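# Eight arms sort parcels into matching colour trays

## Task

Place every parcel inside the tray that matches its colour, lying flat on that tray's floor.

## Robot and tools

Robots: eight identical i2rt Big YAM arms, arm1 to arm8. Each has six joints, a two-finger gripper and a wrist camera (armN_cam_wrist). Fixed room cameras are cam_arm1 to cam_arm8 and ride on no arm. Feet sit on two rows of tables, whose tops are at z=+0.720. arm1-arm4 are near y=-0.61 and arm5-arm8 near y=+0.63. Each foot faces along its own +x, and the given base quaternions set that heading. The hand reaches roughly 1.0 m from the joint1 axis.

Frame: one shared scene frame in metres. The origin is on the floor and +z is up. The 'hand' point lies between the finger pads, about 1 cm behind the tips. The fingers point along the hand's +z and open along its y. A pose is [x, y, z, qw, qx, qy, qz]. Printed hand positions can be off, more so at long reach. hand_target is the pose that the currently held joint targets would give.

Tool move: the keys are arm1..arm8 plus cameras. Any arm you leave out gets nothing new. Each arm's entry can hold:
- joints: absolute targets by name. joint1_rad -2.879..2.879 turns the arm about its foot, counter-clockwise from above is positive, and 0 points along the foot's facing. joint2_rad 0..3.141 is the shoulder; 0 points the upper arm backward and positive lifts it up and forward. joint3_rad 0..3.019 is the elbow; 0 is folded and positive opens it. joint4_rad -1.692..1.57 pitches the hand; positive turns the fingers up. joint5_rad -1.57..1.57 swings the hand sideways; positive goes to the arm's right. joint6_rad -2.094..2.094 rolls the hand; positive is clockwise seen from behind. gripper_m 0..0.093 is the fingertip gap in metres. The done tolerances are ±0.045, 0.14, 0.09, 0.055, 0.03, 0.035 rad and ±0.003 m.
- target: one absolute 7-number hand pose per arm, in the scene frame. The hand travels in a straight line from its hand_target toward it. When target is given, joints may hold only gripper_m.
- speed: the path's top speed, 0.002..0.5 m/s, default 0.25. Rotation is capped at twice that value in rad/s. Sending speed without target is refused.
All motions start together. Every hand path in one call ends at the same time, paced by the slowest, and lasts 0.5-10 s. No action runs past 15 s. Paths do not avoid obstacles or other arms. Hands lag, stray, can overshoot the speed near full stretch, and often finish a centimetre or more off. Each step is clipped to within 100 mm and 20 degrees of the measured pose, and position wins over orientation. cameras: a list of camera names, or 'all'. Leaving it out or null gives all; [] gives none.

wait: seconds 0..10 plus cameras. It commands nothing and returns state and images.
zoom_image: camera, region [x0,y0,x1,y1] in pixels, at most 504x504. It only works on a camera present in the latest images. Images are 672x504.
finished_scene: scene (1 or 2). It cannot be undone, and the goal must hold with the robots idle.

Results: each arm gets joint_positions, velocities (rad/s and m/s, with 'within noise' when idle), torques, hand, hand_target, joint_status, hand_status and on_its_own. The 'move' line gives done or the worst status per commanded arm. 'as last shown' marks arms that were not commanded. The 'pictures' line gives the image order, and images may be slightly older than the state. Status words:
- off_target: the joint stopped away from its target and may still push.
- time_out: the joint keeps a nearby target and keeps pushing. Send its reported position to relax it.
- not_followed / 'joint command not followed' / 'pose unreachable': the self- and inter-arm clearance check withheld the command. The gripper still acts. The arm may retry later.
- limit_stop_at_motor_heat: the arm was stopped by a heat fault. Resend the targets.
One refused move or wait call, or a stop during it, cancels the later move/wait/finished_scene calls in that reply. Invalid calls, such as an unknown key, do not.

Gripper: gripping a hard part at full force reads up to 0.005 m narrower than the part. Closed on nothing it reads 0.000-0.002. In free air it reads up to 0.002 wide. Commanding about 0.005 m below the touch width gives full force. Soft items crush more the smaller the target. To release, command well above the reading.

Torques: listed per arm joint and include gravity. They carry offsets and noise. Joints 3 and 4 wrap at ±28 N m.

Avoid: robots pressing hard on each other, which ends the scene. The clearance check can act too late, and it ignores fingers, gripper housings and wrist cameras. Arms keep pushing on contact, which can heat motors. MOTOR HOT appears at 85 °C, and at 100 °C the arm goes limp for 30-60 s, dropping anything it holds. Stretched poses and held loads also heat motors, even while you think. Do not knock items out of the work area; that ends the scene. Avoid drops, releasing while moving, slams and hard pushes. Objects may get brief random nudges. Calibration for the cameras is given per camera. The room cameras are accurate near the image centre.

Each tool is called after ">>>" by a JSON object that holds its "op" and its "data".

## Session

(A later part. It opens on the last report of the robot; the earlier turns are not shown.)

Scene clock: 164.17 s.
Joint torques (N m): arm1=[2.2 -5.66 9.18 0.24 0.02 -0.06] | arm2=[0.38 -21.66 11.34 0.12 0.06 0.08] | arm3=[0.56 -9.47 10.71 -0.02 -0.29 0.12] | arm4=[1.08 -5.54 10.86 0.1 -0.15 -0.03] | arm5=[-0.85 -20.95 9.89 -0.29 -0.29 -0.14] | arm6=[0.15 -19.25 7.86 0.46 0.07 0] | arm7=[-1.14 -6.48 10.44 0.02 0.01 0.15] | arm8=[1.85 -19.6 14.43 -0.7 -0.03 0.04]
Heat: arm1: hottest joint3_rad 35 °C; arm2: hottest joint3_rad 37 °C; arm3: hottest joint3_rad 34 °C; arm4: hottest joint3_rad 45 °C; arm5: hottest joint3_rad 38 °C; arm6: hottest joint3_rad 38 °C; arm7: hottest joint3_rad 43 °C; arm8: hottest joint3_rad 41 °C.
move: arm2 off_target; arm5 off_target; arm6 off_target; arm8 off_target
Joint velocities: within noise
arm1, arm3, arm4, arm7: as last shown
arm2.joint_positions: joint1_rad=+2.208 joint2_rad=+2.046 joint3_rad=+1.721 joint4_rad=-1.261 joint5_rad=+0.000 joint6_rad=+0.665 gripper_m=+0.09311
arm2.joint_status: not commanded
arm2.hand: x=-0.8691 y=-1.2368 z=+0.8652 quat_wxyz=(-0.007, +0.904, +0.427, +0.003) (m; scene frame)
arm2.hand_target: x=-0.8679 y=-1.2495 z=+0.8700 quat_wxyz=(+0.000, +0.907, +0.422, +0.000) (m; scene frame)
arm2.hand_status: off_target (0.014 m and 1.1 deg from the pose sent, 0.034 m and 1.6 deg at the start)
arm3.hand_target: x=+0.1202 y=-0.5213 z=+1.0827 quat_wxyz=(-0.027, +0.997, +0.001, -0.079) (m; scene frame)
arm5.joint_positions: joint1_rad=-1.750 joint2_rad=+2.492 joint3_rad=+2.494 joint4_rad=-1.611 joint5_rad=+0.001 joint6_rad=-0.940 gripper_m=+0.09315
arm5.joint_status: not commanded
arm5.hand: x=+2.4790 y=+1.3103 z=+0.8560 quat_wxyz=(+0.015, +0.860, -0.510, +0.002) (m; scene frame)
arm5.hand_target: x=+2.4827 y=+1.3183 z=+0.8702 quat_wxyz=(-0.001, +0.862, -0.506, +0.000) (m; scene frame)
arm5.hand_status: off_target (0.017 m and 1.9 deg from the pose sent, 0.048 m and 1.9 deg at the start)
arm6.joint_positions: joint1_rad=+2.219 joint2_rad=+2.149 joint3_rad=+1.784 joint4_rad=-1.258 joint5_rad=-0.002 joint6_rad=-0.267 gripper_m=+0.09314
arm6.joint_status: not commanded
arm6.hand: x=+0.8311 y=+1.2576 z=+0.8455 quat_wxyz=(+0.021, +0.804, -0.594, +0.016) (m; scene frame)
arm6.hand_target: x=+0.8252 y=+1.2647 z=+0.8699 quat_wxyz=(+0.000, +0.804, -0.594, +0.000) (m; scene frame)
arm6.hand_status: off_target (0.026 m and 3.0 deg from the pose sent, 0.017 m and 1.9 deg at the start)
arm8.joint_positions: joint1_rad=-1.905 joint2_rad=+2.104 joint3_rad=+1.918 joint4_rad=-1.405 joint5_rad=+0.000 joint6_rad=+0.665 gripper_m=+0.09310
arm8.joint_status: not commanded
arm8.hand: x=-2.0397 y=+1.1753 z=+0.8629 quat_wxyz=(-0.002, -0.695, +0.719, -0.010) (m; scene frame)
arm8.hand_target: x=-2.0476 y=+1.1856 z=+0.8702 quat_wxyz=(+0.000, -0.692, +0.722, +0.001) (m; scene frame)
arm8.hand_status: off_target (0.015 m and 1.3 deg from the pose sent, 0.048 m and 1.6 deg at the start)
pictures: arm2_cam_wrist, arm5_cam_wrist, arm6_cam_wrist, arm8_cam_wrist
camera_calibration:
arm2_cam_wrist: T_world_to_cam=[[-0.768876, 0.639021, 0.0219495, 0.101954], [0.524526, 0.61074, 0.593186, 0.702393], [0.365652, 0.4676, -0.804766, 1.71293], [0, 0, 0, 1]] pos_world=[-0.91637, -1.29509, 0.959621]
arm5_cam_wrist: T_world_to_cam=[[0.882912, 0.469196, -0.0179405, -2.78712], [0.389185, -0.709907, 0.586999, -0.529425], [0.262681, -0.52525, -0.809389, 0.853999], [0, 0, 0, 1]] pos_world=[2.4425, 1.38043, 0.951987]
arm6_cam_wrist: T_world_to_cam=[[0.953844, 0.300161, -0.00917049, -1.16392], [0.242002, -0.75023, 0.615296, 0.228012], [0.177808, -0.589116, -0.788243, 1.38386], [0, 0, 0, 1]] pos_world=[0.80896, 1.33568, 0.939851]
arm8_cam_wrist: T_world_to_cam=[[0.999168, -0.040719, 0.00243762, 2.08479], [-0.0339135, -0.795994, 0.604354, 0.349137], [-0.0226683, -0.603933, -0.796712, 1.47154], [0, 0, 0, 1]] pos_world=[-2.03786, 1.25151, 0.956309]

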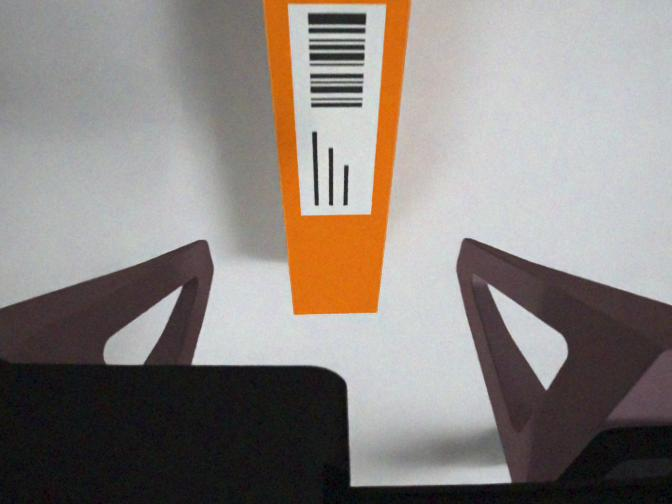

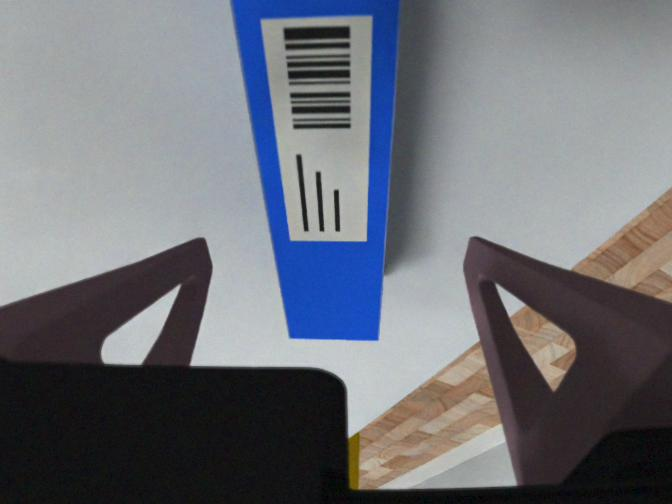

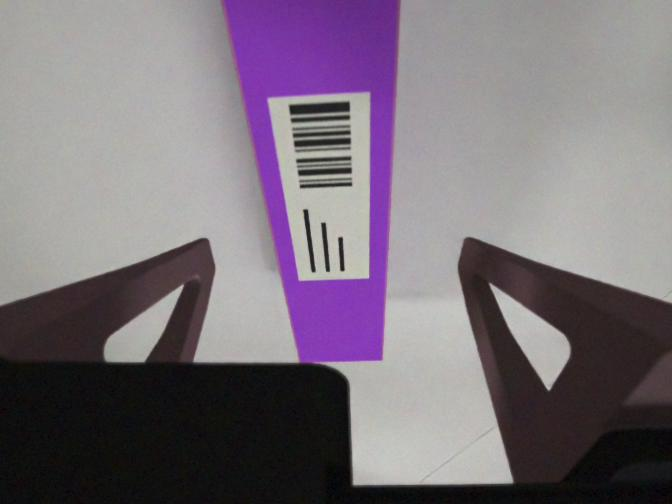

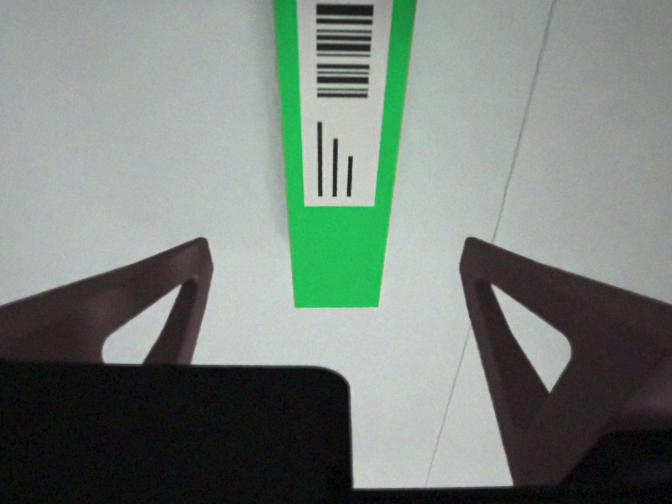

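>>> {"op": "move", "data": {"arm8": {"target":[-2.048,1.183,0.745,0,0.692,-0.722,0],"speed":0.15}, "arm5": {"target":[2.481,1.310,0.745,0,0.8625,-0.506,0],"speed":0.15}, "arm2": {"target":[-0.868,-1.250,0.745,0,0.907,0.422,0],"speed":0.15}, "arm6": {"target":[0.827,1.255,0.745,0,0.804,-0.594,0],"speed":0.15}, "cameras": []}}

>>> {"op": "move", "data": {"arm8": {"joints":{"gripper_m":0.045}}, "arm5": {"joints":{"gripper_m":0.045}}, "arm2": {"joints":{"gripper_m":0.045}}, "arm6": {"joints":{"gripper_m":0.045}}, "cameras": []}}

>>> {"op": "move", "data": {"arm8": {"target":[-2.048,1.183,0.92,0,0.692,-0.722,0],"speed":0.2}, "arm5": {"target":[2.481,1.310,0.92,0,0.8625,-0.506,0],"speed":0.2}, "arm2": {"target":[-0.868,-1.250,0.92,0,0.907,0.422,0],"speed":0.2}, "arm6": {"target":[0.827,1.255,0.92,0,0.804,-0.594,0],"speed":0.2}, "cameras": ["arm8_cam_wrist","arm5_cam_wrist","arm2_cam_wrist","arm6_cam_wrist"]}}

>>> {"op": "move", "data": {"arm8": {"joints":{"joint2_rad":1.1,"joint3_rad":1.3,"joint4_rad":-1.6,"joint5_rad":0}}, "arm5": {"joints":{"joint2_rad":1.1,"joint3_rad":1.3,"joint4_rad":-1.6,"joint5_rad":0}}, "arm2": {"joints":{"joint2_rad":1.1,"joint3_rad":1.3,"joint4_rad":-1.6,"joint5_rad":0}}, "arm6": {"joints":{"joint2_rad":1.1,"joint3_rad":1.3,"joint4_rad":-1.6,"joint5_rad":0}}, "cameras": []}}

>>> {"op": "move", "data": {"arm8": {"joints":{"joint1_rad":0.396,"joint6_rad":-0.209}}, "arm5": {"joints":{"joint1_rad":1.482,"joint6_rad":-0.349}}, "arm2": {"joints":{"joint1_rad":-2.176,"joint6_rad":0.305}}, "arm6": {"joints":{"joint1_rad":-1.187,"joint6_rad":-0.234}}, "cameras": []}}

>>> {"op": "move", "data": {"arm8": {"target":[-1.80,0,0.92,0,0.7071,0.7071,0],"speed":0.35}, "arm5": {"target":[1.93,0,0.92,0,0.7071,0.7071,0],"speed":0.35}, "arm2": {"target":[-0.21,-0.42,0.92,0,0,1,0],"speed":0.35}, "arm6": {"target":[0.70,0,0.92,0,0.7071,0.7071,0],"speed":0.35}, "cameras": ["arm8_cam_wrist","arm5_cam_wrist","arm2_cam_wrist","arm6_cam_wrist"]}}

Scene clock: 189.23 s.
Joint torques (N m): arm1=[2.37 -5.83 9.14 0.17 0 -0.07] | arm2=[0.44 -23.12 7.47 0.91 0.07 0.07] | arm3=[0.62 -9.52 10.73 -0.01 -0.28 0.14] | arm4=[1.14 -5.54 10.86 0.1 -0.15 -0.03] | arm5=[-0.56 -20.72 6.78 0.8 -0.32 -0.15] | arm6=[-0.03 -15.91 7.43 0.57 0.08 -0.02] | arm7=[-1.08 -6.59 10.5 -0.02 -0.01 0.16] | arm8=[2.2 -20.89 9.33 0.28 -0.03 0.03]
Heat: arm1: hottest joint3_rad 37 °C; arm2: hottest joint3_rad 39 °C; arm3: hottest joint3_rad 34 °C; arm4: hottest joint3_rad 46 °C; arm5: hottest joint3_rad 42 °C; arm6: hottest joint3_rad 37 °C; arm7: hottest joint3_rad 43 °C; arm8: hottest joint3_rad 44 °C.
move: arm2 done; arm5 done; arm6 done; arm8 done
Joint velocities: within noise
arm1, arm3, arm4, arm7: as last shown
arm2.joint_positions: joint1_rad=+2.208 joint2_rad=+2.195 joint3_rad=+1.652 joint4_rad=-1.029 joint5_rad=+0.000 joint6_rad=+0.665 gripper_m=+0.09311
arm2.joint_status: not commanded
arm2.hand: x=-0.8693 y=-1.2475 z=+0.7514 quat_wxyz=(-0.001, +0.904, +0.427, +0.001) (m; scene frame)
arm2.hand_target: x=-0.8680 y=-1.2499 z=+0.7451 quat_wxyz=(+0.000, +0.907, +0.422, +0.000) (m; scene frame)
arm2.hand_status: done (0.007 m and 0.7 deg from the pose sent, 0.121 m and 1.1 deg at the start)
arm5.joint_positions: joint1_rad=-1.750 joint2_rad=+2.511 joint3_rad=+2.256 joint4_rad=-1.326 joint5_rad=+0.001 joint6_rad=-0.944 gripper_m=+0.09312
arm5.joint_status: not commanded
arm5.hand: x=+2.4784 y=+1.3089 z=+0.7522 quat_wxyz=(+0.002, +0.861, -0.509, +0.001) (m; scene frame)
arm5.hand_target: x=+2.4810 y=+1.3100 z=+0.7452 quat_wxyz=(+0.000, +0.862, -0.506, +0.000) (m; scene frame)
arm5.hand_status: done (0.008 m and 0.4 deg from the pose sent, 0.111 m and 1.9 deg at the start)
arm6.joint_positions: joint1_rad=+2.219 joint2_rad=+2.233 joint3_rad=+1.640 joint4_rad=-0.994 joint5_rad=-0.002 joint6_rad=-0.267 gripper_m=+0.09314
arm6.joint_status: not commanded
arm6.hand: x=+0.8313 y=+1.2490 z=+0.7454 quat_wxyz=(+0.007, +0.804, -0.594, +0.004) (m; scene frame)
arm6.hand_target: x=+0.8271 y=+1.2549 z=+0.7451 quat_wxyz=(+0.000, +0.804, -0.594, +0.000) (m; scene frame)
arm6.hand_status: done (0.007 m and 0.9 deg from the pose sent, 0.101 m and 3.0 deg at the start)
arm8.joint_positions: joint1_rad=-1.905 joint2_rad=+2.210 joint3_rad=+1.799 joint4_rad=-1.160 joint5_rad=+0.000 joint6_rad=+0.668 gripper_m=+0.09310
arm8.joint_status: not commanded
arm8.hand: x=-2.0452 y=+1.1826 z=+0.7526 quat_wxyz=(+0.000, -0.694, +0.720, +0.000) (m; scene frame)
arm8.hand_target: x=-2.0479 y=+1.1830 z=+0.7450 quat_wxyz=(+0.000, -0.692, +0.722, +0.000) (m; scene frame)
arm8.hand_status: done (0.008 m and 0.3 deg from the pose sent, 0.118 m and 1.3 deg at the start)
pictures: none
No camera images: "cameras" was empty.

Scene clock: 189.97 s.
Joint torques (N m): arm1=[2.26 -5.71 9.18 0.14 0.02 -0.09] | arm2=[0.38 -23.12 7.46 0.91 0.07 0.07] | arm3=[0.62 -9.52 10.69 -0.02 -0.28 0.14] | arm4=[1.08 -5.54 10.88 0.1 -0.15 -0.03] | arm5=[-1.08 -20.48 6.8 0.73 -0.29 -0.15] | arm6=[-0.03 -15.91 7.49 0.53 0.07 -0.02] | arm7=[-1.26 -6.59 10.39 0.01 -0.01 0.15] | arm8=[2.32 -20.78 9.25 0.23 0 0.04]
Heat: arm1: hottest joint3_rad 37 °C; arm2: hottest joint3_rad 39 °C; arm3: hottest joint3_rad 34 °C; arm4: hottest joint3_rad 46 °C; arm5: hottest joint3_rad 42 °C; arm6: hottest joint3_rad 37 °C; arm7: hottest joint3_rad 43 °C; arm8: hottest joint3_rad 43 °C.
move: arm2 off_target; arm5 off_target; arm6 off_target; arm8 off_target
Joint velocities: within noise
arm1, arm3, arm4, arm7: as last shown
arm2.joint_positions: joint1_rad=+2.208 joint2_rad=+2.195 joint3_rad=+1.652 joint4_rad=-1.029 joint5_rad=-0.001 joint6_rad=+0.665 gripper_m=+0.05842
arm2.joint_status: gripper_m off_target (ended at +0.05846, target +0.04500)
arm2.hand: x=-0.8693 y=-1.2476 z=+0.7514 quat_wxyz=(-0.001, +0.904, +0.427, +0.001) (m; scene frame)
arm2.hand_target: x=-0.8679 y=-1.2499 z=+0.7451 quat_wxyz=(+0.000, +0.907, +0.422, +0.000) (m; scene frame)
arm2.hand_status: not commanded
arm5.joint_positions: joint1_rad=-1.750 joint2_rad=+2.511 joint3_rad=+2.256 joint4_rad=-1.326 joint5_rad=+0.001 joint6_rad=-0.944 gripper_m=+0.05836
arm5.joint_status: gripper_m off_target (ended at +0.05839, target +0.04500)
arm5.hand: x=+2.4784 y=+1.3089 z=+0.7522 quat_wxyz=(+0.002, +0.861, -0.508, +0.001) (m; scene frame)
arm5.hand_target: x=+2.4810 y=+1.3100 z=+0.7452 quat_wxyz=(+0.000, +0.862, -0.506, +0.000) (m; scene frame)
arm5.hand_status: not commanded
arm6.joint_positions: joint1_rad=+2.219 joint2_rad=+2.233 joint3_rad=+1.640 joint4_rad=-0.993 joint5_rad=-0.001 joint6_rad=-0.267 gripper_m=+0.05980
arm6.joint_status: gripper_m off_target (ended at +0.05983, target +0.04500)
arm6.hand: x=+0.8314 y=+1.2491 z=+0.7454 quat_wxyz=(+0.006, +0.804, -0.594, +0.004) (m; scene frame)
arm6.hand_target: x=+0.8271 y=+1.2548 z=+0.7451 quat_wxyz=(+0.000, +0.804, -0.594, +0.000) (m; scene frame)
arm6.hand_status: not commanded
arm8.joint_positions: joint1_rad=-1.905 joint2_rad=+2.210 joint3_rad=+1.799 joint4_rad=-1.160 joint5_rad=+0.000 joint6_rad=+0.669 gripper_m=+0.05989
arm8.joint_status: gripper_m off_target (ended at +0.05992, target +0.04500)
arm8.hand: x=-2.0452 y=+1.1826 z=+0.7526 quat_wxyz=(+0.000, -0.693, +0.721, +0.000) (m; scene frame)
arm8.hand_target: x=-2.0479 y=+1.1830 z=+0.7450 quat_wxyz=(+0.000, -0.692, +0.722, +0.000) (m; scene frame)
arm8.hand_status: not commanded
pictures: none
No camera images: "cameras" was empty.

Scene clock: 191.67 s.
Joint torques (N m): arm1=[2.2 -5.66 9.17 0.14 0.02 -0.05] | arm2=[0.38 -23 11.6 0.09 0.06 0.07] | arm3=[0.62 -9.41 10.71 -0.02 -0.29 0.13] | arm4=[1.14 -5.54 10.88 0.09 -0.15 -0.03] | arm5=[-0.85 -20.84 10.13 0.06 -0.16 -0.13] | arm6=[-0.03 -17.26 12.04 -0.27 0.06 -0.03] | arm7=[-1.03 -6.53 10.47 0.02 -0.01 0.15] | arm8=[2.26 -20.78 14.75 -0.72 -0.05 0.02]
Heat: arm1: hottest joint3_rad 37 °C; arm2: hottest joint3_rad 39 °C; arm3: hottest joint3_rad 34 °C; arm4: hottest joint3_rad 46 °C; arm5: hottest joint3_rad 42 °C; arm6: hottest joint3_rad 37 °C; arm7: hottest joint3_rad 43 °C; arm8: hottest joint3_rad 43 °C.
move: arm2 off_target; arm5 off_target; arm6 off_target; arm8 off_target
Joint velocities: within noise
arm1, arm3, arm4, arm7: as last shown
arm2.joint_positions: joint1_rad=+2.208 joint2_rad=+2.027 joint3_rad=+1.799 joint4_rad=-1.374 joint5_rad=-0.001 joint6_rad=+0.665 gripper_m=+0.05843
arm2.joint_status: not commanded
arm2.hand: x=-0.8690 y=-1.2370 z=+0.9055 quat_wxyz=(-0.014, +0.904, +0.427, +0.007) (m; scene frame)
arm2.hand_target: x=-0.8679 y=-1.2493 z=+0.9200 quat_wxyz=(+0.000, +0.907, +0.422, +0.000) (m; scene frame)
arm2.hand_status: off_target (0.019 m and 1.9 deg from the pose sent, 0.169 m and 0.6 deg at the start)
arm5.joint_positions: joint1_rad=-1.750 joint2_rad=+2.441 joint3_rad=+2.517 joint4_rad=-1.674 joint5_rad=-0.001 joint6_rad=-0.944 gripper_m=+0.05836
arm5.joint_status: not commanded
arm5.hand: x=+2.4750 y=+1.3030 z=+0.9012 quat_wxyz=(+0.010, +0.861, -0.508, +0.001) (m; scene frame)
arm5.hand_target: x=+2.4806 y=+1.3089 z=+0.9199 quat_wxyz=(-0.009, +0.862, -0.506, -0.001) (m; scene frame)
arm5.hand_status: off_target (0.021 m and 1.2 deg from the pose sent, 0.168 m and 0.4 deg at the start; a joint's target at an end of its range on 21 of 51 steps)
arm6.joint_positions: joint1_rad=+2.219 joint2_rad=+2.062 joint3_rad=+1.755 joint4_rad=-1.327 joint5_rad=-0.001 joint6_rad=-0.267 gripper_m=+0.05980
arm6.joint_status: not commanded
arm6.hand: x=+0.8318 y=+1.2369 z=+0.8889 quat_wxyz=(+0.025, +0.804, -0.594, +0.019) (m; scene frame)
arm6.hand_target: x=+0.8272 y=+1.2535 z=+0.9203 quat_wxyz=(+0.000, +0.804, -0.594, +0.000) (m; scene frame)
arm6.hand_status: off_target (0.036 m and 3.6 deg from the pose sent, 0.175 m and 0.9 deg at the start)
arm8.joint_positions: joint1_rad=-1.905 joint2_rad=+2.095 joint3_rad=+2.006 joint4_rad=-1.521 joint5_rad=+0.000 joint6_rad=+0.669 gripper_m=+0.05989
arm8.joint_status: not commanded
arm8.hand: x=-2.0384 y=+1.1735 z=+0.9017 quat_wxyz=(-0.003, -0.693, +0.720, -0.020) (m; scene frame)
arm8.hand_target: x=-2.0473 y=+1.1823 z=+0.9201 quat_wxyz=(+0.000, -0.692, +0.722, +0.001) (m; scene frame)
arm8.hand_status: off_target (0.023 m and 2.3 deg from the pose sent, 0.167 m and 0.2 deg at the start)
pictures: arm2_cam_wrist, arm5_cam_wrist, arm6_cam_wrist, arm8_cam_wrist
camera_calibration:
arm2_cam_wrist: T_world_to_cam=[[-0.7684, 0.639188, 0.0316099, 0.0931473], [0.524551, 0.600756, 0.603273, 0.65712], [0.366615, 0.480136, -0.796908, 1.75469], [0, 0, 0, 1]] pos_world=[-0.916415, -1.2968, 0.998958]
arm5_cam_wrist: T_world_to_cam=[[0.880809, 0.473327, -0.0116528, -2.78517], [0.391407, -0.714074, 0.58043, -0.553786], [0.266412, -0.515809, -0.814227, 0.87063], [0, 0, 0, 1]] pos_world=[2.43802, 1.37193, 0.997869]
arm6_cam_wrist: T_world_to_cam=[[0.953959, 0.29971, -0.0116701, -1.1553], [0.241282, -0.743711, 0.623439, 0.170868], [0.178172, -0.597551, -0.781785, 1.41011], [0, 0, 0, 1]] pos_world=[0.809638, 1.31594, 0.982392]
arm8_cam_wrist: T_world_to_cam=[[0.998927, -0.0440083, 0.0144039, 2.0759], [-0.0435327, -0.786496, 0.616059, 0.283002], [-0.0157831, -0.616026, -0.787568, 1.52143], [0, 0, 0, 1]] pos_world=[-2.03734, 1.25118, 0.993985]

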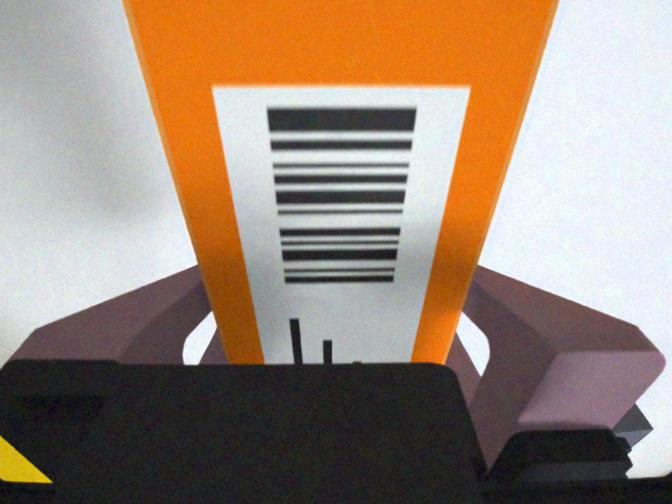

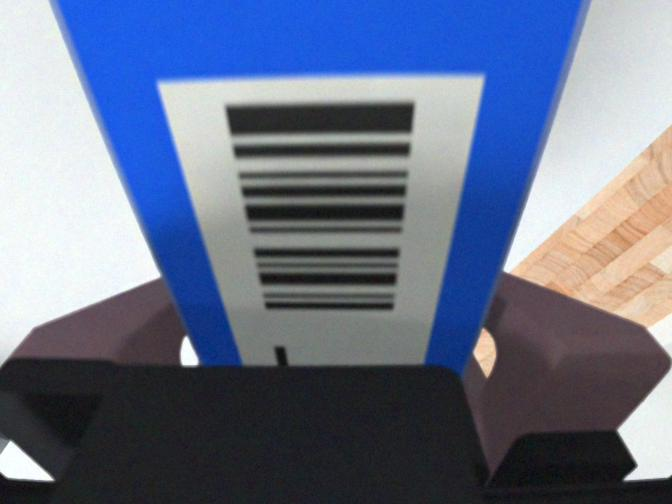

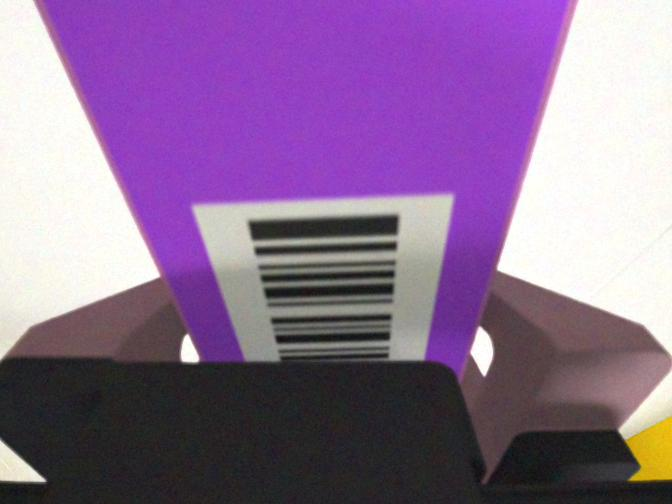

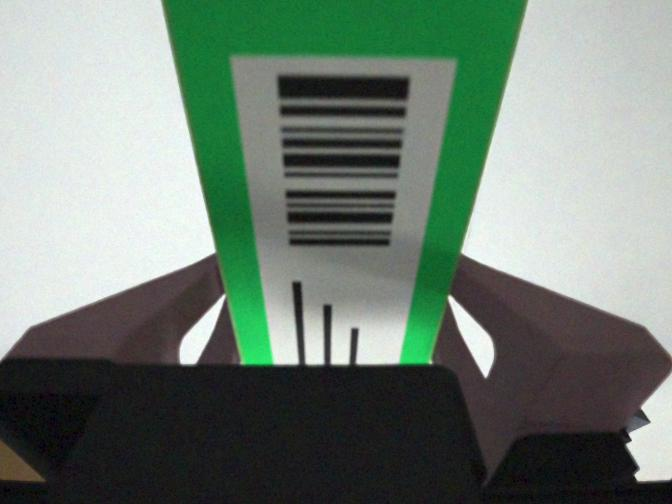

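Scene clock: 193.50 s.
Joint torques (N m): arm1=[2.32 -5.54 9.18 0.16 0.02 -0.07] | arm2=[0.38 -6.95 8.59 0.62 0.09 0.06] | arm3=[0.5 -9.47 10.71 -0.02 -0.3 0.13] | arm4=[1.14 -5.6 10.88 0.09 -0.15 -0.03] | arm5=[-1.32 -5.01 7.41 0.8 -0.12 -0.11] | arm6=[-0.09 -4.6 9.03 0.23 0.06 -0.02] | arm7=[-1.03 -6.53 10.45 0.03 -0.01 0.16] | arm8=[1.96 -6.07 9.85 0.03 -0.05 0.03]
Heat: arm1: hottest joint3_rad 37 °C; arm2: hottest joint3_rad 39 °C; arm3: hottest joint3_rad 34 °C; arm4: hottest joint3_rad 46 °C; arm5: hottest joint3_rad 42 °C; arm6: hottest joint3_rad 37 °C; arm7: hottest joint3_rad 43 °C; arm8: hottest joint3_rad 43 °C.
move: arm2 done; arm5 done; arm6 done; arm8 done
Joint velocities: within noise
arm1, arm3, arm4, arm7: as last shown
arm2.joint_positions: joint1_rad=+2.208 joint2_rad=+1.093 joint3_rad=+1.299 joint4_rad=-1.594 joint5_rad=-0.001 joint6_rad=+0.665 gripper_m=+0.05843
arm2.joint_status: all done
arm2.hand: x=-0.8621 y=-0.9499 z=+1.1316 quat_wxyz=(+0.081, +0.901, +0.425, -0.041) (m; scene frame)
arm2.hand_target: x=-0.8615 y=-0.9499 z=+1.1296 quat_wxyz=(+0.076, +0.903, +0.420, -0.038) (m; scene frame)
arm2.hand_status: not commanded
arm5.joint_positions: joint1_rad=-1.750 joint2_rad=+1.104 joint3_rad=+1.292 joint4_rad=-1.606 joint5_rad=-0.001 joint6_rad=-0.944 gripper_m=+0.05836
arm5.joint_status: all done
arm5.hand: x=+2.3020 y=+0.9358 z=+1.1206 quat_wxyz=(-0.080, +0.858, -0.507, -0.008) (m; scene frame)
arm5.hand_target: x=+2.3039 y=+0.9370 z=+1.1250 quat_wxyz=(-0.088, +0.859, -0.504, -0.007) (m; scene frame)
arm5.hand_status: not commanded
arm6.joint_positions: joint1_rad=+2.219 joint2_rad=+1.104 joint3_rad=+1.294 joint4_rad=-1.594 joint5_rad=-0.001 joint6_rad=-0.267 gripper_m=+0.05980
arm6.joint_status: all done
arm6.hand: x=+0.8406 y=+0.9561 z=+1.1459 quat_wxyz=(-0.065, +0.801, -0.592, -0.052) (m; scene frame)
arm6.hand_target: x=+0.8385 y=+0.9548 z=+1.1494 quat_wxyz=(-0.066, +0.801, -0.592, -0.053) (m; scene frame)
arm6.hand_status: not commanded
arm8.joint_positions: joint1_rad=-1.905 joint2_rad=+1.102 joint3_rad=+1.303 joint4_rad=-1.596 joint5_rad=+0.000 joint6_rad=+0.669 gripper_m=+0.05989
arm8.joint_status: all done
arm8.hand: x=-1.8543 y=+0.9213 z=+1.0903 quat_wxyz=(+0.012, -0.691, +0.718, +0.087) (m; scene frame)
arm8.hand_target: x=-1.8541 y=+0.9191 z=+1.0896 quat_wxyz=(+0.011, -0.689, +0.719, +0.084) (m; scene frame)
arm8.hand_status: not commanded
pictures: none
No camera images: "cameras" was empty.

Scene clock: 197.23 s.
Joint torques (N m): arm1=[1.96 -5.54 9.22 0.21 0.02 -0.06] | arm2=[0.32 -7.41 8.61 0.62 -0.02 -0.2] | arm3=[0.5 -9.47 10.69 -0.05 -0.3 0.13] | arm4=[1.14 -5.54 10.88 0.1 -0.15 -0.03] | arm5=[-1.08 -4.95 7.32 0.73 -0.09 0.03] | arm6=[-0.67 -4.6 9.02 0.21 -0.05 -0.02] | arm7=[-1.08 -6.53 10.44 -0.01 0.01 0.15] | arm8=[2.14 -5.95 9.83 0.01 -0.05 -0.09]
Heat: arm1: hottest joint3_rad 37 °C; arm2: hottest joint3_rad 39 °C; arm3: hottest joint3_rad 34 °C; arm4: hottest joint3_rad 47 °C; arm5: hottest joint3_rad 41 °C; arm6: hottest joint3_rad 37 °C; arm7: hottest joint3_rad 42 °C; arm8: hottest joint3_rad 42 °C.
move: arm2 done; arm5 done; arm6 done; arm8 done
Joint velocities: within noise
arm1, arm3, arm4, arm7: as last shown
arm2.joint_positions: joint1_rad=-2.177 joint2_rad=+1.097 joint3_rad=+1.299 joint4_rad=-1.594 joint5_rad=+0.002 joint6_rad=+0.318 gripper_m=+0.05843
arm2.joint_status: all done
arm2.hand: x=-0.5413 y=-0.5261 z=+1.1307 quat_wxyz=(-0.085, -0.007, -0.996, -0.027) (m; scene frame)
arm2.hand_target: x=-0.5422 y=-0.5258 z=+1.1299 quat_wxyz=(-0.082, +0.000, -0.996, -0.026) (m; scene frame)
arm2.hand_status: not commanded
arm5.joint_positions: joint1_rad=+1.484 joint2_rad=+1.104 joint3_rad=+1.292 joint4_rad=-1.606 joint5_rad=-0.001 joint6_rad=-0.358 gripper_m=+0.05834
arm5.joint_status: all done
arm5.hand: x=+2.0526 y=+0.3369 z=+1.1160 quat_wxyz=(+0.032, +0.701, +0.709, -0.066) (m; scene frame)
arm5.hand_target: x=+2.0511 y=+0.3353 z=+1.1203 quat_wxyz=(+0.035, +0.705, +0.704, -0.074) (m; scene frame)
arm5.hand_status: not commanded
arm6.joint_positions: joint1_rad=-1.186 joint2_rad=+1.104 joint3_rad=+1.294 joint4_rad=-1.594 joint5_rad=+0.002 joint6_rad=-0.240 gripper_m=+0.06004
arm6.joint_status: all done
arm6.hand: x=+0.7739 y=+0.3093 z=+1.1459 quat_wxyz=(-0.043, -0.702, -0.707, +0.071) (m; scene frame)
arm6.hand_target: x=+0.7744 y=+0.3106 z=+1.1494 quat_wxyz=(-0.045, -0.704, -0.705, +0.073) (m; scene frame)
arm6.hand_status: not commanded
arm8.joint_positions: joint1_rad=+0.396 joint2_rad=+1.102 joint3_rad=+1.303 joint4_rad=-1.596 joint5_rad=-0.002 joint6_rad=-0.203 gripper_m=+0.06000
arm8.joint_status: all done
arm8.hand: x=-1.7297 y=+0.3342 z=+1.0909 quat_wxyz=(-0.049, -0.707, -0.702, +0.073) (m; scene frame)
arm8.hand_target: x=-1.7295 y=+0.3361 z=+1.0902 quat_wxyz=(-0.047, -0.705, -0.704, +0.072) (m; scene frame)
arm8.hand_status: not commanded
pictures: none
No camera images: "cameras" was empty.

Scene clock: 199.60 s.
Joint torques (N m): arm1=[1.96 -5.66 9.24 0.24 0.02 -0.05] | arm2=[0.44 -24.76 12 0.12 0.02 -0.17] | arm3=[0.56 -9.58 10.7 -0.02 -0.29 0.12] | arm4=[1.08 -5.54 10.88 0.1 -0.15 -0.03] | arm5=[-0.32 -19.43 10.18 -0.17 -0.07 0.06] | arm6=[-0.67 -15.74 12.49 -0.23 -0.05 -0.03] | arm7=[-1.26 -6.65 10.47 0.05 -0.01 0.16] | arm8=[2.2 -20.72 14.86 -0.58 -0.04 -0.08]
Heat: arm1: hottest joint3_rad 37 °C; arm2: hottest joint3_rad 39 °C; arm3: hottest joint3_rad 34 °C; arm4: hottest joint3_rad 47 °C; arm5: hottest joint3_rad 41 °C; arm6: hottest joint3_rad 37 °C; arm7: hottest joint3_rad 42 °C; arm8: hottest joint3_rad 42 °C.
move: arm2 off_target; arm5 off_target; arm6 off_target; arm8 off_target
Joint velocities: within noise
arm1.joint_positions: joint1_rad=+1.456 joint2_rad=+1.102 joint3_rad=+1.296 joint4_rad=-1.588 joint5_rad=+0.001 joint6_rad=-0.517 gripper_m=+0.09314
arm1.joint_status: not commanded
arm1.hand: x=-1.9829 y=-0.3205 z=+1.0942 quat_wxyz=(-0.083, +0.697, -0.712, -0.017) (m; scene frame)
arm1.hand_target: x=-1.9878 y=-0.3204 z=+1.0959 quat_wxyz=(-0.080, +0.704, -0.705, -0.017) (m; scene frame)
arm1.hand_status: not commanded
arm2.joint_positions: joint1_rad=-2.177 joint2_rad=+2.170 joint3_rad=+2.042 joint4_rad=-1.472 joint5_rad=+0.002 joint6_rad=+0.318 gripper_m=+0.05843
arm2.joint_status: not commanded
arm2.hand: x=-0.2209 y=-0.4254 z=+0.9081 quat_wxyz=(+0.013, -0.007, -1.000, +0.005) (m; scene frame)
arm2.hand_target: x=-0.2106 y=-0.4202 z=+0.9201 quat_wxyz=(-0.001, +0.000, -1.000, +0.000) (m; scene frame)
arm2.hand_status: off_target (0.017 m and 1.8 deg from the pose sent, 0.407 m and 10.3 deg at the start)
arm3.joint_positions: joint1_rad=+0.310 joint2_rad=+1.116 joint3_rad=+1.284 joint4_rad=-1.588 joint5_rad=+0.004 joint6_rad=-0.302 gripper_m=+0.09306
arm3.joint_status: not commanded
arm3.hand: x=+0.1188 y=-0.5148 z=+1.0719 quat_wxyz=(-0.027, +0.997, +0.001, -0.069) (m; scene frame)
arm3.hand_target: x=+0.1202 y=-0.5213 z=+1.0827 quat_wxyz=(-0.027, +0.997, +0.001, -0.079) (m; scene frame)
arm3.hand_status: not commanded
arm4.joint_positions: joint1_rad=+0.231 joint2_rad=+1.103 joint3_rad=+1.295 joint4_rad=-1.589 joint5_rad=+0.001 joint6_rad=-0.369 gripper_m=+0.09312
arm4.joint_status: not commanded
arm4.hand: x=+1.8165 y=-0.3039 z=+1.0789 quat_wxyz=(-0.072, +0.698, -0.712, -0.034) (m; scene frame)
arm4.hand_target: x=+1.8118 y=-0.3045 z=+1.0816 quat_wxyz=(-0.071, +0.705, -0.705, -0.035) (m; scene frame)
arm4.hand_status: not commanded
arm5.joint_positions: joint1_rad=+1.484 joint2_rad=+2.205 joint3_rad=+2.107 joint4_rad=-1.510 joint5_rad=-0.001 joint6_rad=-0.358 gripper_m=+0.05834
arm5.joint_status: not commanded
arm5.hand: x=+1.9349 y=+0.0118 z=+0.8977 quat_wxyz=(-0.008, +0.703, +0.710, +0.020) (m; scene frame)
arm5.hand_target: x=+1.9304 y=+0.0010 z=+0.9200 quat_wxyz=(+0.000, +0.707, +0.707, +0.000) (m; scene frame)
arm5.hand_status: off_target (0.026 m and 2.6 deg from the pose sent, 0.409 m and 8.4 deg at the start)
arm6.joint_positions: joint1_rad=-1.186 joint2_rad=+2.090 joint3_rad=+1.842 joint4_rad=-1.362 joint5_rad=+0.001 joint6_rad=-0.240 gripper_m=+0.06004
arm6.joint_status: not commanded
arm6.hand: x=+0.7042 y=+0.0161 z=+0.9037 quat_wxyz=(+0.011, -0.704, -0.709, -0.016) (m; scene frame)
arm6.hand_target: x=+0.7003 y=+0.0010 z=+0.9202 quat_wxyz=(+0.000, -0.707, -0.707, +0.000) (m; scene frame)
arm6.hand_status: off_target (0.023 m and 2.3 deg from the pose sent, 0.390 m and 9.6 deg at the start)
arm7.joint_positions: joint1_rad=-1.045 joint2_rad=+1.106 joint3_rad=+1.299 joint4_rad=-1.589 joint5_rad=-0.002 joint6_rad=-0.126 gripper_m=+0.09310
arm7.joint_status: not commanded
arm7.hand: x=-0.4613 y=+0.2858 z=+1.1288 quat_wxyz=(-0.053, -0.700, -0.709, +0.067) (m; scene frame)
arm7.hand_target: x=-0.4640 y=+0.2898 z=+1.1309 quat_wxyz=(-0.052, -0.705, -0.704, +0.067) (m; scene frame)
arm7.hand_status: not commanded
arm8.joint_positions: joint1_rad=+0.396 joint2_rad=+2.141 joint3_rad=+2.097 joint4_rad=-1.557 joint5_rad=-0.002 joint6_rad=-0.203 gripper_m=+0.06000
arm8.joint_status: not commanded
arm8.hand: x=-1.7982 y=+0.0124 z=+0.9079 quat_wxyz=(+0.007, -0.709, -0.705, -0.013) (m; scene frame)
arm8.hand_target: x=-1.7997 y=+0.0008 z=+0.9199 quat_wxyz=(+0.000, -0.707, -0.707, +0.000) (m; scene frame)
arm8.hand_status: off_target (0.017 m and 1.8 deg from the pose sent, 0.382 m and 10.1 deg at the start)
pictures: arm2_cam_wrist, arm5_cam_wrist, arm6_cam_wrist, arm8_cam_wrist
camera_calibration:
arm2_cam_wrist: T_world_to_cam=[[-0.0194257, -0.999573, 0.0218133, -0.450531], [-0.795995, 0.0286638, 0.604624, -0.708281], [-0.604992, -0.00561804, -0.796212, 0.70759], [0, 0, 0, 1]] pos_world=[-0.144454, -0.426061, 1.00146]
arm5_cam_wrist: T_world_to_cam=[[-0.999933, 0.00148197, -0.0114953, 1.9462], [-0.00575979, 0.797125, 0.603787, -0.532654], [0.010058, 0.603813, -0.797063, 0.813052], [0, 0, 0, 1]] pos_world=[1.93482, -0.0692236, 0.992035]
arm6_cam_wrist: T_world_to_cam=[[-0.999899, -0.0141621, -0.00136914, 0.70416], [-0.0120977, 0.795585, 0.605722, -0.545815], [-0.00748903, 0.605677, -0.795676, 0.838851], [0, 0, 0, 1]] pos_world=[0.703768, -0.0638578, 0.999029]
arm8_cam_wrist: T_world_to_cam=[[-0.999757, 0.0126362, -0.0180569, -1.78048], [-0.00112285, 0.789042, 0.614339, -0.565281], [0.0220105, 0.61421, -0.788836, 0.868651], [0, 0, 0, 1]] pos_world=[-1.7998, -0.0650051, 1.00035]

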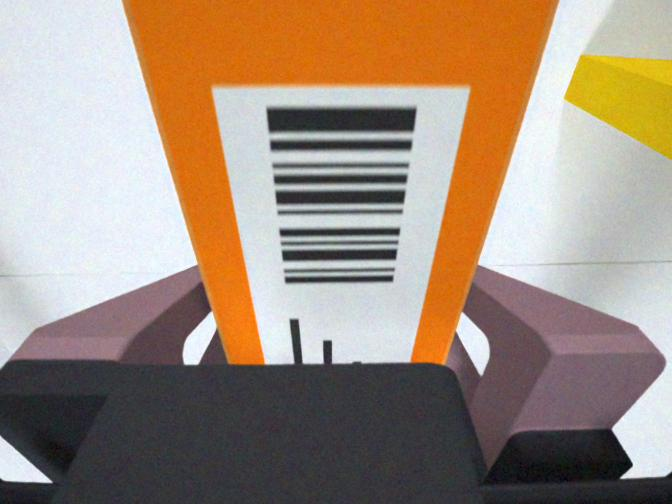

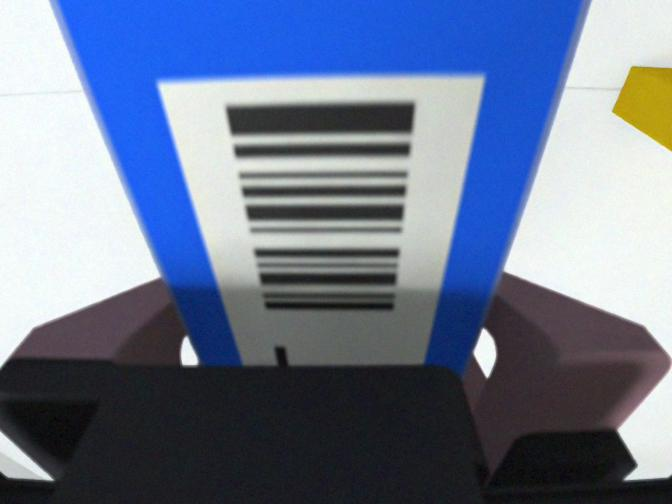

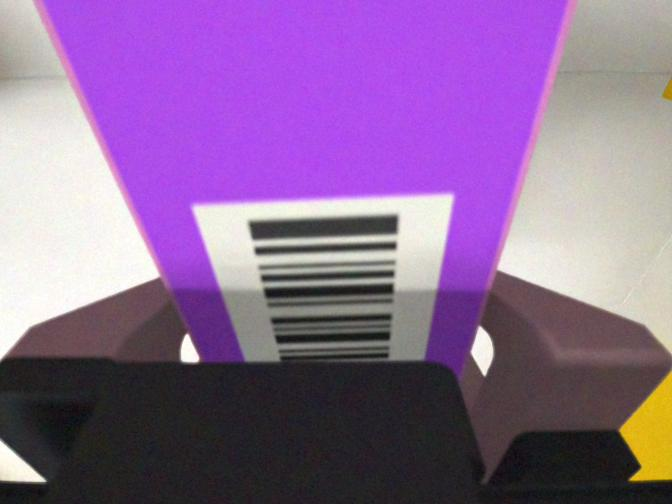

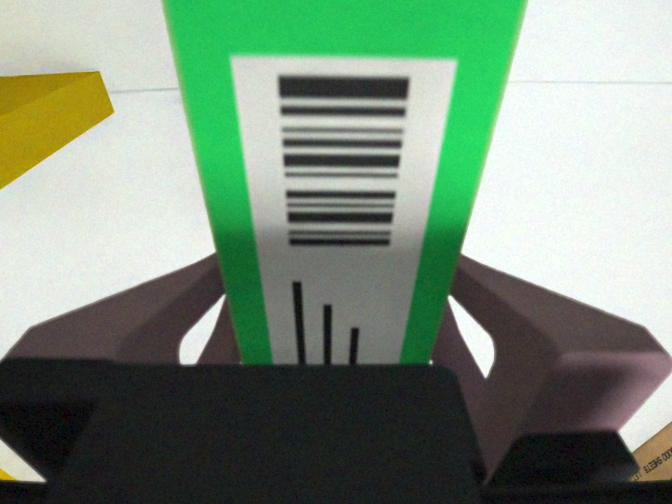

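>>> {"op": "move", "data": {"arm8": {"target":[-1.80,0,0.747,0,0.7071,0.7071,0],"speed":0.14}, "arm5": {"target":[1.93,0,0.747,0,0.7071,0.7071,0],"speed":0.14}, "arm2": {"target":[-0.21,-0.42,0.747,0,0,1,0],"speed":0.14}, "arm6": {"target":[0.70,0,0.749,0,0.7071,0.7071,0],"speed":0.14}, "cameras": []}}

>>> {"op": "move", "data": {"arm8": {"joints":{"gripper_m":0.093}}, "arm5": {"joints":{"gripper_m":0.093}}, "arm2": {"joints":{"gripper_m":0.093}}, "arm6": {"joints":{"gripper_m":0.093}}, "cameras": []}}

>>> {"op": "move", "data": {"arm8": {"target":[-1.80,0,0.90,0,0.7071,0.7071,0],"speed":0.25}, "arm5": {"target":[1.93,0,0.90,0,0.7071,0.7071,0],"speed":0.25}, "arm2": {"target":[-0.21,-0.42,0.90,0,0,1,0],"speed":0.25}, "arm6": {"target":[0.70,0,0.90,0,0.7071,0.7071,0],"speed":0.25}, "cameras": []}}

>>> {"op": "move", "data": {"arm8": {"joints":{"joint2_rad":1.1,"joint3_rad":1.3,"joint4_rad":-1.6,"joint5_rad":0}}, "arm5": {"joints":{"joint2_rad":1.1,"joint3_rad":1.3,"joint4_rad":-1.6,"joint5_rad":0}}, "arm2": {"joints":{"joint2_rad":1.1,"joint3_rad":1.3,"joint4_rad":-1.6,"joint5_rad":0}}, "arm6": {"joints":{"joint2_rad":1.1,"joint3_rad":1.3,"joint4_rad":-1.6,"joint5_rad":0}}, "cameras": []}}

>>> {"op": "move", "data": {"arm1": {"target":[-1.80,0,0.88,0,0.7071,-0.7071,0],"speed":0.35}, "arm4": {"target":[1.93,0,0.88,0,0.7071,-0.7071,0],"speed":0.35}, "arm3": {"target":[-0.21,-0.42,0.88,0,1,0,0],"speed":0.35}, "cameras": ["arm1_cam_wrist","arm4_cam_wrist","arm3_cam_wrist"]}}

Scene clock: 222.27 s.
Joint torques (N m): arm1=[2.02 -5.54 9.29 0.1 0.01 -0.09] | arm2=[0.44 -24.88 7.92 0.85 0.01 -0.18] | arm3=[0.62 -9.52 10.67 -0.03 -0.28 0.13] | arm4=[1.14 -5.54 10.88 0.1 -0.15 -0.03] | arm5=[-0.5 -18.78 6.57 0.54 -0.04 0.05] | arm6=[-0.67 -16.21 7.69 0.55 -0.04 -0.03] | arm7=[-1.03 -6.65 10.47 0.03 0.01 0.17] | arm8=[1.9 -21.13 9.51 0.23 -0.03 -0.08]
Heat: arm1: hottest joint3_rad 38 °C; arm2: hottest joint3_rad 43 °C; arm3: hottest joint3_rad 35 °C; arm4: hottest joint3_rad 47 °C; arm5: hottest joint3_rad 43 °C; arm6: hottest joint3_rad 37 °C; arm7: hottest joint3_rad 42 °C; arm8: hottest joint3_rad 45 °C.
move: arm2 done; arm5 done; arm6 done; arm8 done
Joint velocities: within noise
arm1, arm3, arm4, arm7: as last shown
arm2.joint_positions: joint1_rad=-2.177 joint2_rad=+2.313 joint3_rad=+1.875 joint4_rad=-1.135 joint5_rad=+0.002 joint6_rad=+0.318 gripper_m=+0.05843
arm2.joint_status: not commanded
arm2.hand: x=-0.2117 y=-0.4224 z=+0.7533 quat_wxyz=(+0.001, -0.007, -1.000, +0.001) (m; scene frame)
arm2.hand_target: x=-0.2101 y=-0.4201 z=+0.7470 quat_wxyz=(+0.000, +0.000, -1.000, +0.000) (m; scene frame)
arm2.hand_status: done (0.007 m and 0.8 deg from the pose sent, 0.162 m and 1.8 deg at the start)
arm5.joint_positions: joint1_rad=+1.484 joint2_rad=+2.327 joint3_rad=+1.926 joint4_rad=-1.172 joint5_rad=-0.001 joint6_rad=-0.357 gripper_m=+0.05835
arm5.joint_status: not commanded
arm5.hand: x=+1.9321 y=+0.0031 z=+0.7498 quat_wxyz=(-0.001, +0.704, +0.710, +0.005) (m; scene frame)
arm5.hand_target: x=+1.9301 y=+0.0000 z=+0.7471 quat_wxyz=(+0.000, +0.707, +0.707, +0.000) (m; scene frame)
arm5.hand_status: done (0.005 m and 0.7 deg from the pose sent, 0.151 m and 2.6 deg at the start)
arm6.joint_positions: joint1_rad=-1.186 joint2_rad=+2.270 joint3_rad=+1.725 joint4_rad=-1.040 joint5_rad=+0.001 joint6_rad=-0.240 gripper_m=+0.06004
arm6.joint_status: not commanded
arm6.hand: x=+0.7016 y=+0.0052 z=+0.7498 quat_wxyz=(+0.004, -0.705, -0.710, -0.006) (m; scene frame)
arm6.hand_target: x=+0.7001 y=+0.0000 z=+0.7490 quat_wxyz=(+0.000, -0.707, -0.707, +0.000) (m; scene frame)
arm6.hand_status: done (0.006 m and 0.9 deg from the pose sent, 0.156 m and 2.3 deg at the start)
arm8.joint_positions: joint1_rad=+0.396 joint2_rad=+2.251 joint3_rad=+1.876 joint4_rad=-1.197 joint5_rad=-0.002 joint6_rad=-0.203 gripper_m=+0.06000
arm8.joint_status: not commanded
arm8.hand: x=-1.8003 y=+0.0021 z=+0.7542 quat_wxyz=(-0.001, -0.709, -0.705, -0.001) (m; scene frame)
arm8.hand_target: x=-1.7999 y=+0.0001 z=+0.7469 quat_wxyz=(+0.000, -0.707, -0.707, +0.000) (m; scene frame)
arm8.hand_status: done (0.008 m and 0.4 deg from the pose sent, 0.162 m and 1.8 deg at the start)
pictures: none
No camera images: "cameras" was empty.

Scene clock: 222.90 s.
Joint torques (N m): arm1=[1.85 -5.6 9.11 0.16 0.01 -0.04] | arm2=[0.38 -25.23 7.92 0.85 0 -0.18] | arm3=[0.62 -9.35 10.69 -0.02 -0.29 0.13] | arm4=[1.08 -5.54 10.88 0.1 -0.15 -0.03] | arm5=[-0.85 -19.31 6.65 0.75 -0.05 -0.02] | arm6=[-0.67 -16.38 7.64 0.55 -0.03 -0.03] | arm7=[-1.26 -6.65 10.48 0.02 0 0.15] | arm8=[1.85 -21.48 9.36 0.23 -0.03 -0.06]
Heat: arm1: hottest joint3_rad 38 °C; arm2: hottest joint3_rad 43 °C; arm3: hottest joint3_rad 35 °C; arm4: hottest joint3_rad 47 °C; arm5: hottest joint3_rad 43 °C; arm6: hottest joint3_rad 37 °C; arm7: hottest joint3_rad 42 °C; arm8: hottest joint3_rad 45 °C.
move: arm2 done; arm5 done; arm6 done; arm8 done
Joint velocities: within noise
arm1, arm3, arm4, arm7: as last shown
arm2.joint_positions: joint1_rad=-2.177 joint2_rad=+2.313 joint3_rad=+1.875 joint4_rad=-1.135 joint5_rad=+0.002 joint6_rad=+0.318 gripper_m=+0.09281
arm2.joint_status: all done
arm2.hand: x=-0.2117 y=-0.4224 z=+0.7533 quat_wxyz=(+0.001, -0.007, -1.000, +0.001) (m; scene frame)
arm2.hand_target: x=-0.2101 y=-0.4201 z=+0.7470 quat_wxyz=(+0.000, +0.000, -1.000, +0.000) (m; scene frame)
arm2.hand_status: not commanded
arm5.joint_positions: joint1_rad=+1.484 joint2_rad=+2.328 joint3_rad=+1.926 joint4_rad=-1.172 joint5_rad=-0.001 joint6_rad=-0.356 gripper_m=+0.09278
arm5.joint_status: all done
arm5.hand: x=+1.9321 y=+0.0033 z=+0.7493 quat_wxyz=(-0.001, +0.704, +0.710, +0.005) (m; scene frame)
arm5.hand_target: x=+1.9301 y=+0.0000 z=+0.7471 quat_wxyz=(+0.000, +0.707, +0.707, +0.000) (m; scene frame)
arm5.hand_status: not commanded
arm6.joint_positions: joint1_rad=-1.186 joint2_rad=+2.270 joint3_rad=+1.725 joint4_rad=-1.040 joint5_rad=+0.001 joint6_rad=-0.240 gripper_m=+0.09279
arm6.joint_status: all done
arm6.hand: x=+0.7016 y=+0.0052 z=+0.7498 quat_wxyz=(+0.004, -0.705, -0.710, -0.006) (m; scene frame)
arm6.hand_target: x=+0.7000 y=+0.0000 z=+0.7490 quat_wxyz=(+0.000, -0.707, -0.707, +0.000) (m; scene frame)
arm6.hand_status: not commanded
arm8.joint_positions: joint1_rad=+0.396 joint2_rad=+2.251 joint3_rad=+1.876 joint4_rad=-1.197 joint5_rad=-0.002 joint6_rad=-0.203 gripper_m=+0.09283
arm8.joint_status: all done
arm8.hand: x=-1.8003 y=+0.0021 z=+0.7542 quat_wxyz=(-0.001, -0.709, -0.705, -0.001) (m; scene frame)
arm8.hand_target: x=-1.7999 y=+0.0001 z=+0.7469 quat_wxyz=(+0.000, -0.707, -0.707, +0.000) (m; scene frame)
arm8.hand_status: not commanded
pictures: none
No camera images: "cameras" was empty.

Scene clock: 224.53 s.
Joint torques (N m): arm1=[2.08 -6.3 9.07 0.16 0.01 -0.06] | arm2=[0.5 -23.59 11.29 0.16 0.01 -0.18] | arm3=[0.56 -9.35 10.67 -0.05 -0.29 0.13] | arm4=[1.08 -5.54 10.88 0.1 -0.15 -0.03] | arm5=[-1.49 -18.9 9.69 -0.28 -0.06 0.02] | arm6=[-0.67 -16.62 11.63 -0.21 -0.04 -0.03] | arm7=[-0.97 -6.59 10.44 -0.01 0 0.15] | arm8=[2.02 -20.31 14.28 -0.53 -0.03 -0.09]
Heat: arm1: hottest joint3_rad 38 °C; arm2: hottest joint3_rad 43 °C; arm3: hottest joint3_rad 35 °C; arm4: hottest joint3_rad 47 °C; arm5: hottest joint3_rad 43 °C; arm6: hottest joint3_rad 37 °C; arm7: hottest joint3_rad 42 °C; arm8: hottest joint3_rad 45 °C.
move: arm2 done; arm5 off_target; arm6 off_target; arm8 off_target
Joint velocities: within noise
arm1, arm3, arm4, arm7: as last shown
arm2.joint_positions: joint1_rad=-2.177 joint2_rad=+2.165 joint3_rad=+2.014 joint4_rad=-1.425 joint5_rad=+0.002 joint6_rad=+0.318 gripper_m=+0.09292
arm2.joint_status: not commanded
arm2.hand: x=-0.2180 y=-0.4245 z=+0.8999 quat_wxyz=(+0.003, -0.007, -1.000, +0.001) (m; scene frame)
arm2.hand_target: x=-0.2103 y=-0.4201 z=+0.9001 quat_wxyz=(-0.001, +0.000, -1.000, +0.000) (m; scene frame)
arm2.hand_status: done (0.009 m and 0.9 deg from the pose sent, 0.147 m and 0.8 deg at the start)
arm5.joint_positions: joint1_rad=+1.484 joint2_rad=+2.202 joint3_rad=+2.075 joint4_rad=-1.463 joint5_rad=-0.001 joint6_rad=-0.356 gripper_m=+0.09288
arm5.joint_status: not commanded
arm5.hand: x=+1.9341 y=+0.0096 z=+0.8874 quat_wxyz=(-0.004, +0.704, +0.710, +0.012) (m; scene frame)
arm5.hand_target: x=+1.9303 y=+0.0005 z=+0.9001 quat_wxyz=(+0.000, +0.707, +0.707, +0.000) (m; scene frame)
arm5.hand_status: off_target (0.016 m and 1.6 deg from the pose sent, 0.151 m and 0.8 deg at the start)
arm6.joint_positions: joint1_rad=-1.186 joint2_rad=+2.116 joint3_rad=+1.819 joint4_rad=-1.318 joint5_rad=+0.001 joint6_rad=-0.240 gripper_m=+0.09288
arm6.joint_status: not commanded
arm6.hand: x=+0.7039 y=+0.0148 z=+0.8788 quat_wxyz=(+0.012, -0.704, -0.709, -0.018) (m; scene frame)
arm6.hand_target: x=+0.7003 y=+0.0009 z=+0.9003 quat_wxyz=(+0.000, -0.707, -0.707, +0.000) (m; scene frame)
arm6.hand_status: off_target (0.026 m and 2.6 deg from the pose sent, 0.150 m and 0.9 deg at the start; pose on its path clipped on 3 of 49 steps)
arm8.joint_positions: joint1_rad=+0.396 joint2_rad=+2.138 joint3_rad=+2.056 joint4_rad=-1.507 joint5_rad=-0.002 joint6_rad=-0.203 gripper_m=+0.09292
arm8.joint_status: not commanded
arm8.hand: x=-1.7984 y=+0.0111 z=+0.8944 quat_wxyz=(+0.004, -0.709, -0.705, -0.008) (m; scene frame)
arm8.hand_target: x=-1.7998 y=+0.0005 z=+0.8999 quat_wxyz=(+0.000, -0.707, -0.707, +0.000) (m; scene frame)
arm8.hand_status: off_target (0.013 m and 1.1 deg from the pose sent, 0.146 m and 0.4 deg at the start; pose on its path clipped on 3 of 49 steps)
pictures: none
No camera images: "cameras" was empty.

Scene clock: 226.27 s.
Joint torques (N m): arm1=[2.32 -5.71 9.13 0.16 0.03 -0.04] | arm2=[0.44 -7.47 8.4 0.66 -0.04 -0.18] | arm3=[0.62 -9.41 10.7 -0.05 -0.29 0.13] | arm4=[1.14 -5.54 10.88 0.1 -0.15 -0.03] | arm5=[-0.73 -5.25 7.28 0.42 -0.13 -0.02] | arm6=[-0.67 -4.78 8.87 0.23 -0.03 -0.03] | arm7=[-0.97 -6.53 10.41 0.02 0 0.16] | arm8=[1.9 -6.07 9.69 -0.01 -0.06 -0.06]
Heat: arm1: hottest joint3_rad 38 °C; arm2: hottest joint3_rad 43 °C; arm3: hottest joint3_rad 35 °C; arm4: hottest joint3_rad 47 °C; arm5: hottest joint3_rad 43 °C; arm6: hottest joint3_rad 37 °C; arm7: hottest joint3_rad 42 °C; arm8: hottest joint3_rad 44 °C.
move: arm2 done; arm5 done; arm6 done; arm8 done
Joint velocities: within noise
arm1, arm3, arm4, arm7: as last shown
arm2.joint_positions: joint1_rad=-2.177 joint2_rad=+1.098 joint3_rad=+1.302 joint4_rad=-1.595 joint5_rad=+0.002 joint6_rad=+0.318 gripper_m=+0.09292
arm2.joint_status: all done
arm2.hand: x=-0.5409 y=-0.5259 z=+1.1314 quat_wxyz=(-0.085, -0.007, -0.996, -0.027) (m; scene frame)
arm2.hand_target: x=-0.5424 y=-0.5252 z=+1.1298 quat_wxyz=(-0.081, +0.000, -0.996, -0.026) (m; scene frame)
arm2.hand_status: not commanded
arm5.joint_positions: joint1_rad=+1.484 joint2_rad=+1.103 joint3_rad=+1.296 joint4_rad=-1.593 joint5_rad=-0.001 joint6_rad=-0.356 gripper_m=+0.09288
arm5.joint_status: all done
arm5.hand: x=+2.0513 y=+0.3336 z=+1.1181 quat_wxyz=(+0.035, +0.702, +0.708, -0.074) (m; scene frame)
arm5.hand_target: x=+2.0516 y=+0.3351 z=+1.1204 quat_wxyz=(+0.035, +0.705, +0.705, -0.074) (m; scene frame)
arm5.hand_status: not commanded
arm6.joint_positions: joint1_rad=-1.186 joint2_rad=+1.106 joint3_rad=+1.296 joint4_rad=-1.593 joint5_rad=+0.001 joint6_rad=-0.240 gripper_m=+0.09288
arm6.joint_status: all done
arm6.hand: x=+0.7738 y=+0.3085 z=+1.1463 quat_wxyz=(-0.043, -0.702, -0.707, +0.072) (m; scene frame)
arm6.hand_target: x=+0.7741 y=+0.3106 z=+1.1495 quat_wxyz=(-0.044, -0.705, -0.705, +0.073) (m; scene frame)
arm6.hand_status: not commanded
arm8.joint_positions: joint1_rad=+0.396 joint2_rad=+1.100 joint3_rad=+1.304 joint4_rad=-1.595 joint5_rad=-0.002 joint6_rad=-0.203 gripper_m=+0.09292
arm8.joint_status: all done
arm8.hand: x=-1.7297 y=+0.3341 z=+1.0922 quat_wxyz=(-0.050, -0.706, -0.702, +0.075) (m; scene frame)
arm8.hand_target: x=-1.7290 y=+0.3360 z=+1.0902 quat_wxyz=(-0.047, -0.704, -0.705, +0.072) (m; scene frame)
arm8.hand_status: not commanded
pictures: none
No camera images: "cameras" was empty.

Scene clock: 228.73 s.
Joint torques (N m): arm1=[1.9 -19.55 12.52 -0.13 -0.06 -0.08] | arm2=[0.44 -7.47 8.4 0.66 -0.04 -0.18] | arm3=[0.09 -23.3 14.06 -0.25 -0.29 0.07] | arm4=[1.44 -16.56 14.46 -0.24 -0.01 0] | arm5=[-0.56 -4.78 7.19 0.28 -0.14 0.04] | arm6=[-0.67 -4.72 8.87 0.2 -0.02 -0.02] | arm7=[-0.97 -6.65 10.47 -0.08 0.01 0.16] | arm8=[2.02 -5.89 9.65 -0.01 -0.04 -0.06]
Heat: arm1: hottest joint3_rad 38 °C; arm2: hottest joint3_rad 43 °C; arm3: hottest joint3_rad 35 °C; arm4: hottest joint3_rad 48 °C; arm5: hottest joint3_rad 42 °C; arm6: hottest joint3_rad 37 °C; arm7: hottest joint3_rad 43 °C; arm8: hottest joint3_rad 44 °C.
move: arm1 off_target; arm3 off_target; arm4 off_target
Joint velocities: within noise
arm1.joint_positions: joint1_rad=+1.456 joint2_rad=+2.235 joint3_rad=+2.174 joint4_rad=-1.513 joint5_rad=-0.005 joint6_rad=-0.520 gripper_m=+0.09314
arm1.joint_status: not commanded
arm1.hand: x=-1.7984 y=-0.0134 z=+0.8786 quat_wxyz=(+0.005, +0.700, -0.714, +0.003) (m; scene frame)
arm1.hand_target: x=-1.8005 y=-0.0004 z=+0.8799 quat_wxyz=(-0.001, +0.707, -0.707, +0.000) (m; scene frame)
arm1.hand_status: off_target (0.014 m and 1.3 deg from the pose sent, 0.427 m and 9.8 deg at the start)
arm2, arm5, arm6, arm7, arm8: as last shown
arm3.joint_positions: joint1_rad=+0.310 joint2_rad=+2.157 joint3_rad=+2.028 joint4_rad=-1.476 joint5_rad=-0.004 joint6_rad=-0.302 gripper_m=+0.09306
arm3.joint_status: not commanded
arm3.hand: x=-0.1940 y=-0.4176 z=+0.8625 quat_wxyz=(+0.004, +1.000, +0.000, +0.019) (m; scene frame)
arm3.hand_target: x=-0.2089 y=-0.4204 z=+0.8801 quat_wxyz=(+0.000, +1.000, +0.000, -0.001) (m; scene frame)
arm3.hand_status: off_target (0.024 m and 2.2 deg from the pose sent, 0.392 m and 8.4 deg at the start)
arm4.joint_positions: joint1_rad=+0.231 joint2_rad=+2.075 joint3_rad=+1.939 joint4_rad=-1.436 joint5_rad=+0.005 joint6_rad=-0.369 gripper_m=+0.09312
arm4.joint_status: not commanded
arm4.hand: x=+1.9330 y=-0.0159 z=+0.8766 quat_wxyz=(+0.007, +0.701, -0.714, +0.002) (m; scene frame)
arm4.hand_target: x=+1.9297 y=-0.0007 z=+0.8801 quat_wxyz=(-0.001, +0.707, -0.707, +0.000) (m; scene frame)
arm4.hand_status: off_target (0.017 m and 1.4 deg from the pose sent, 0.381 m and 9.2 deg at the start)
pictures: arm1_cam_wrist, arm3_cam_wrist, arm4_cam_wrist
camera_calibration:
arm1_cam_wrist: T_world_to_cam=[[0.999365, -0.0348997, -0.00724618, 1.8042], [-0.0241202, -0.811822, 0.583407, -0.562124], [-0.0262434, -0.582862, -0.812148, 0.785102], [0, 0, 0, 1]] pos_world=[-1.796, 0.0642269, 0.978639]
arm3_cam_wrist: T_world_to_cam=[[0.00396007, 0.999991, 0.00176451, 0.415712], [0.790618, -0.00421134, 0.612295, -0.37063], [0.612296, -0.00102967, -0.790628, 0.924294], [0, 0, 0, 1]] pos_world=[-0.274562, -0.416317, 0.956974]
arm4_cam_wrist: T_world_to_cam=[[0.999981, -0.00445153, 0.00415831, -1.93925], [-0.00604886, -0.806349, 0.591409, -0.514831], [0.000720371, -0.591424, -0.806361, 0.820927], [0, 0, 0, 1]] pos_world=[1.93551, 0.0617498, 0.974503]

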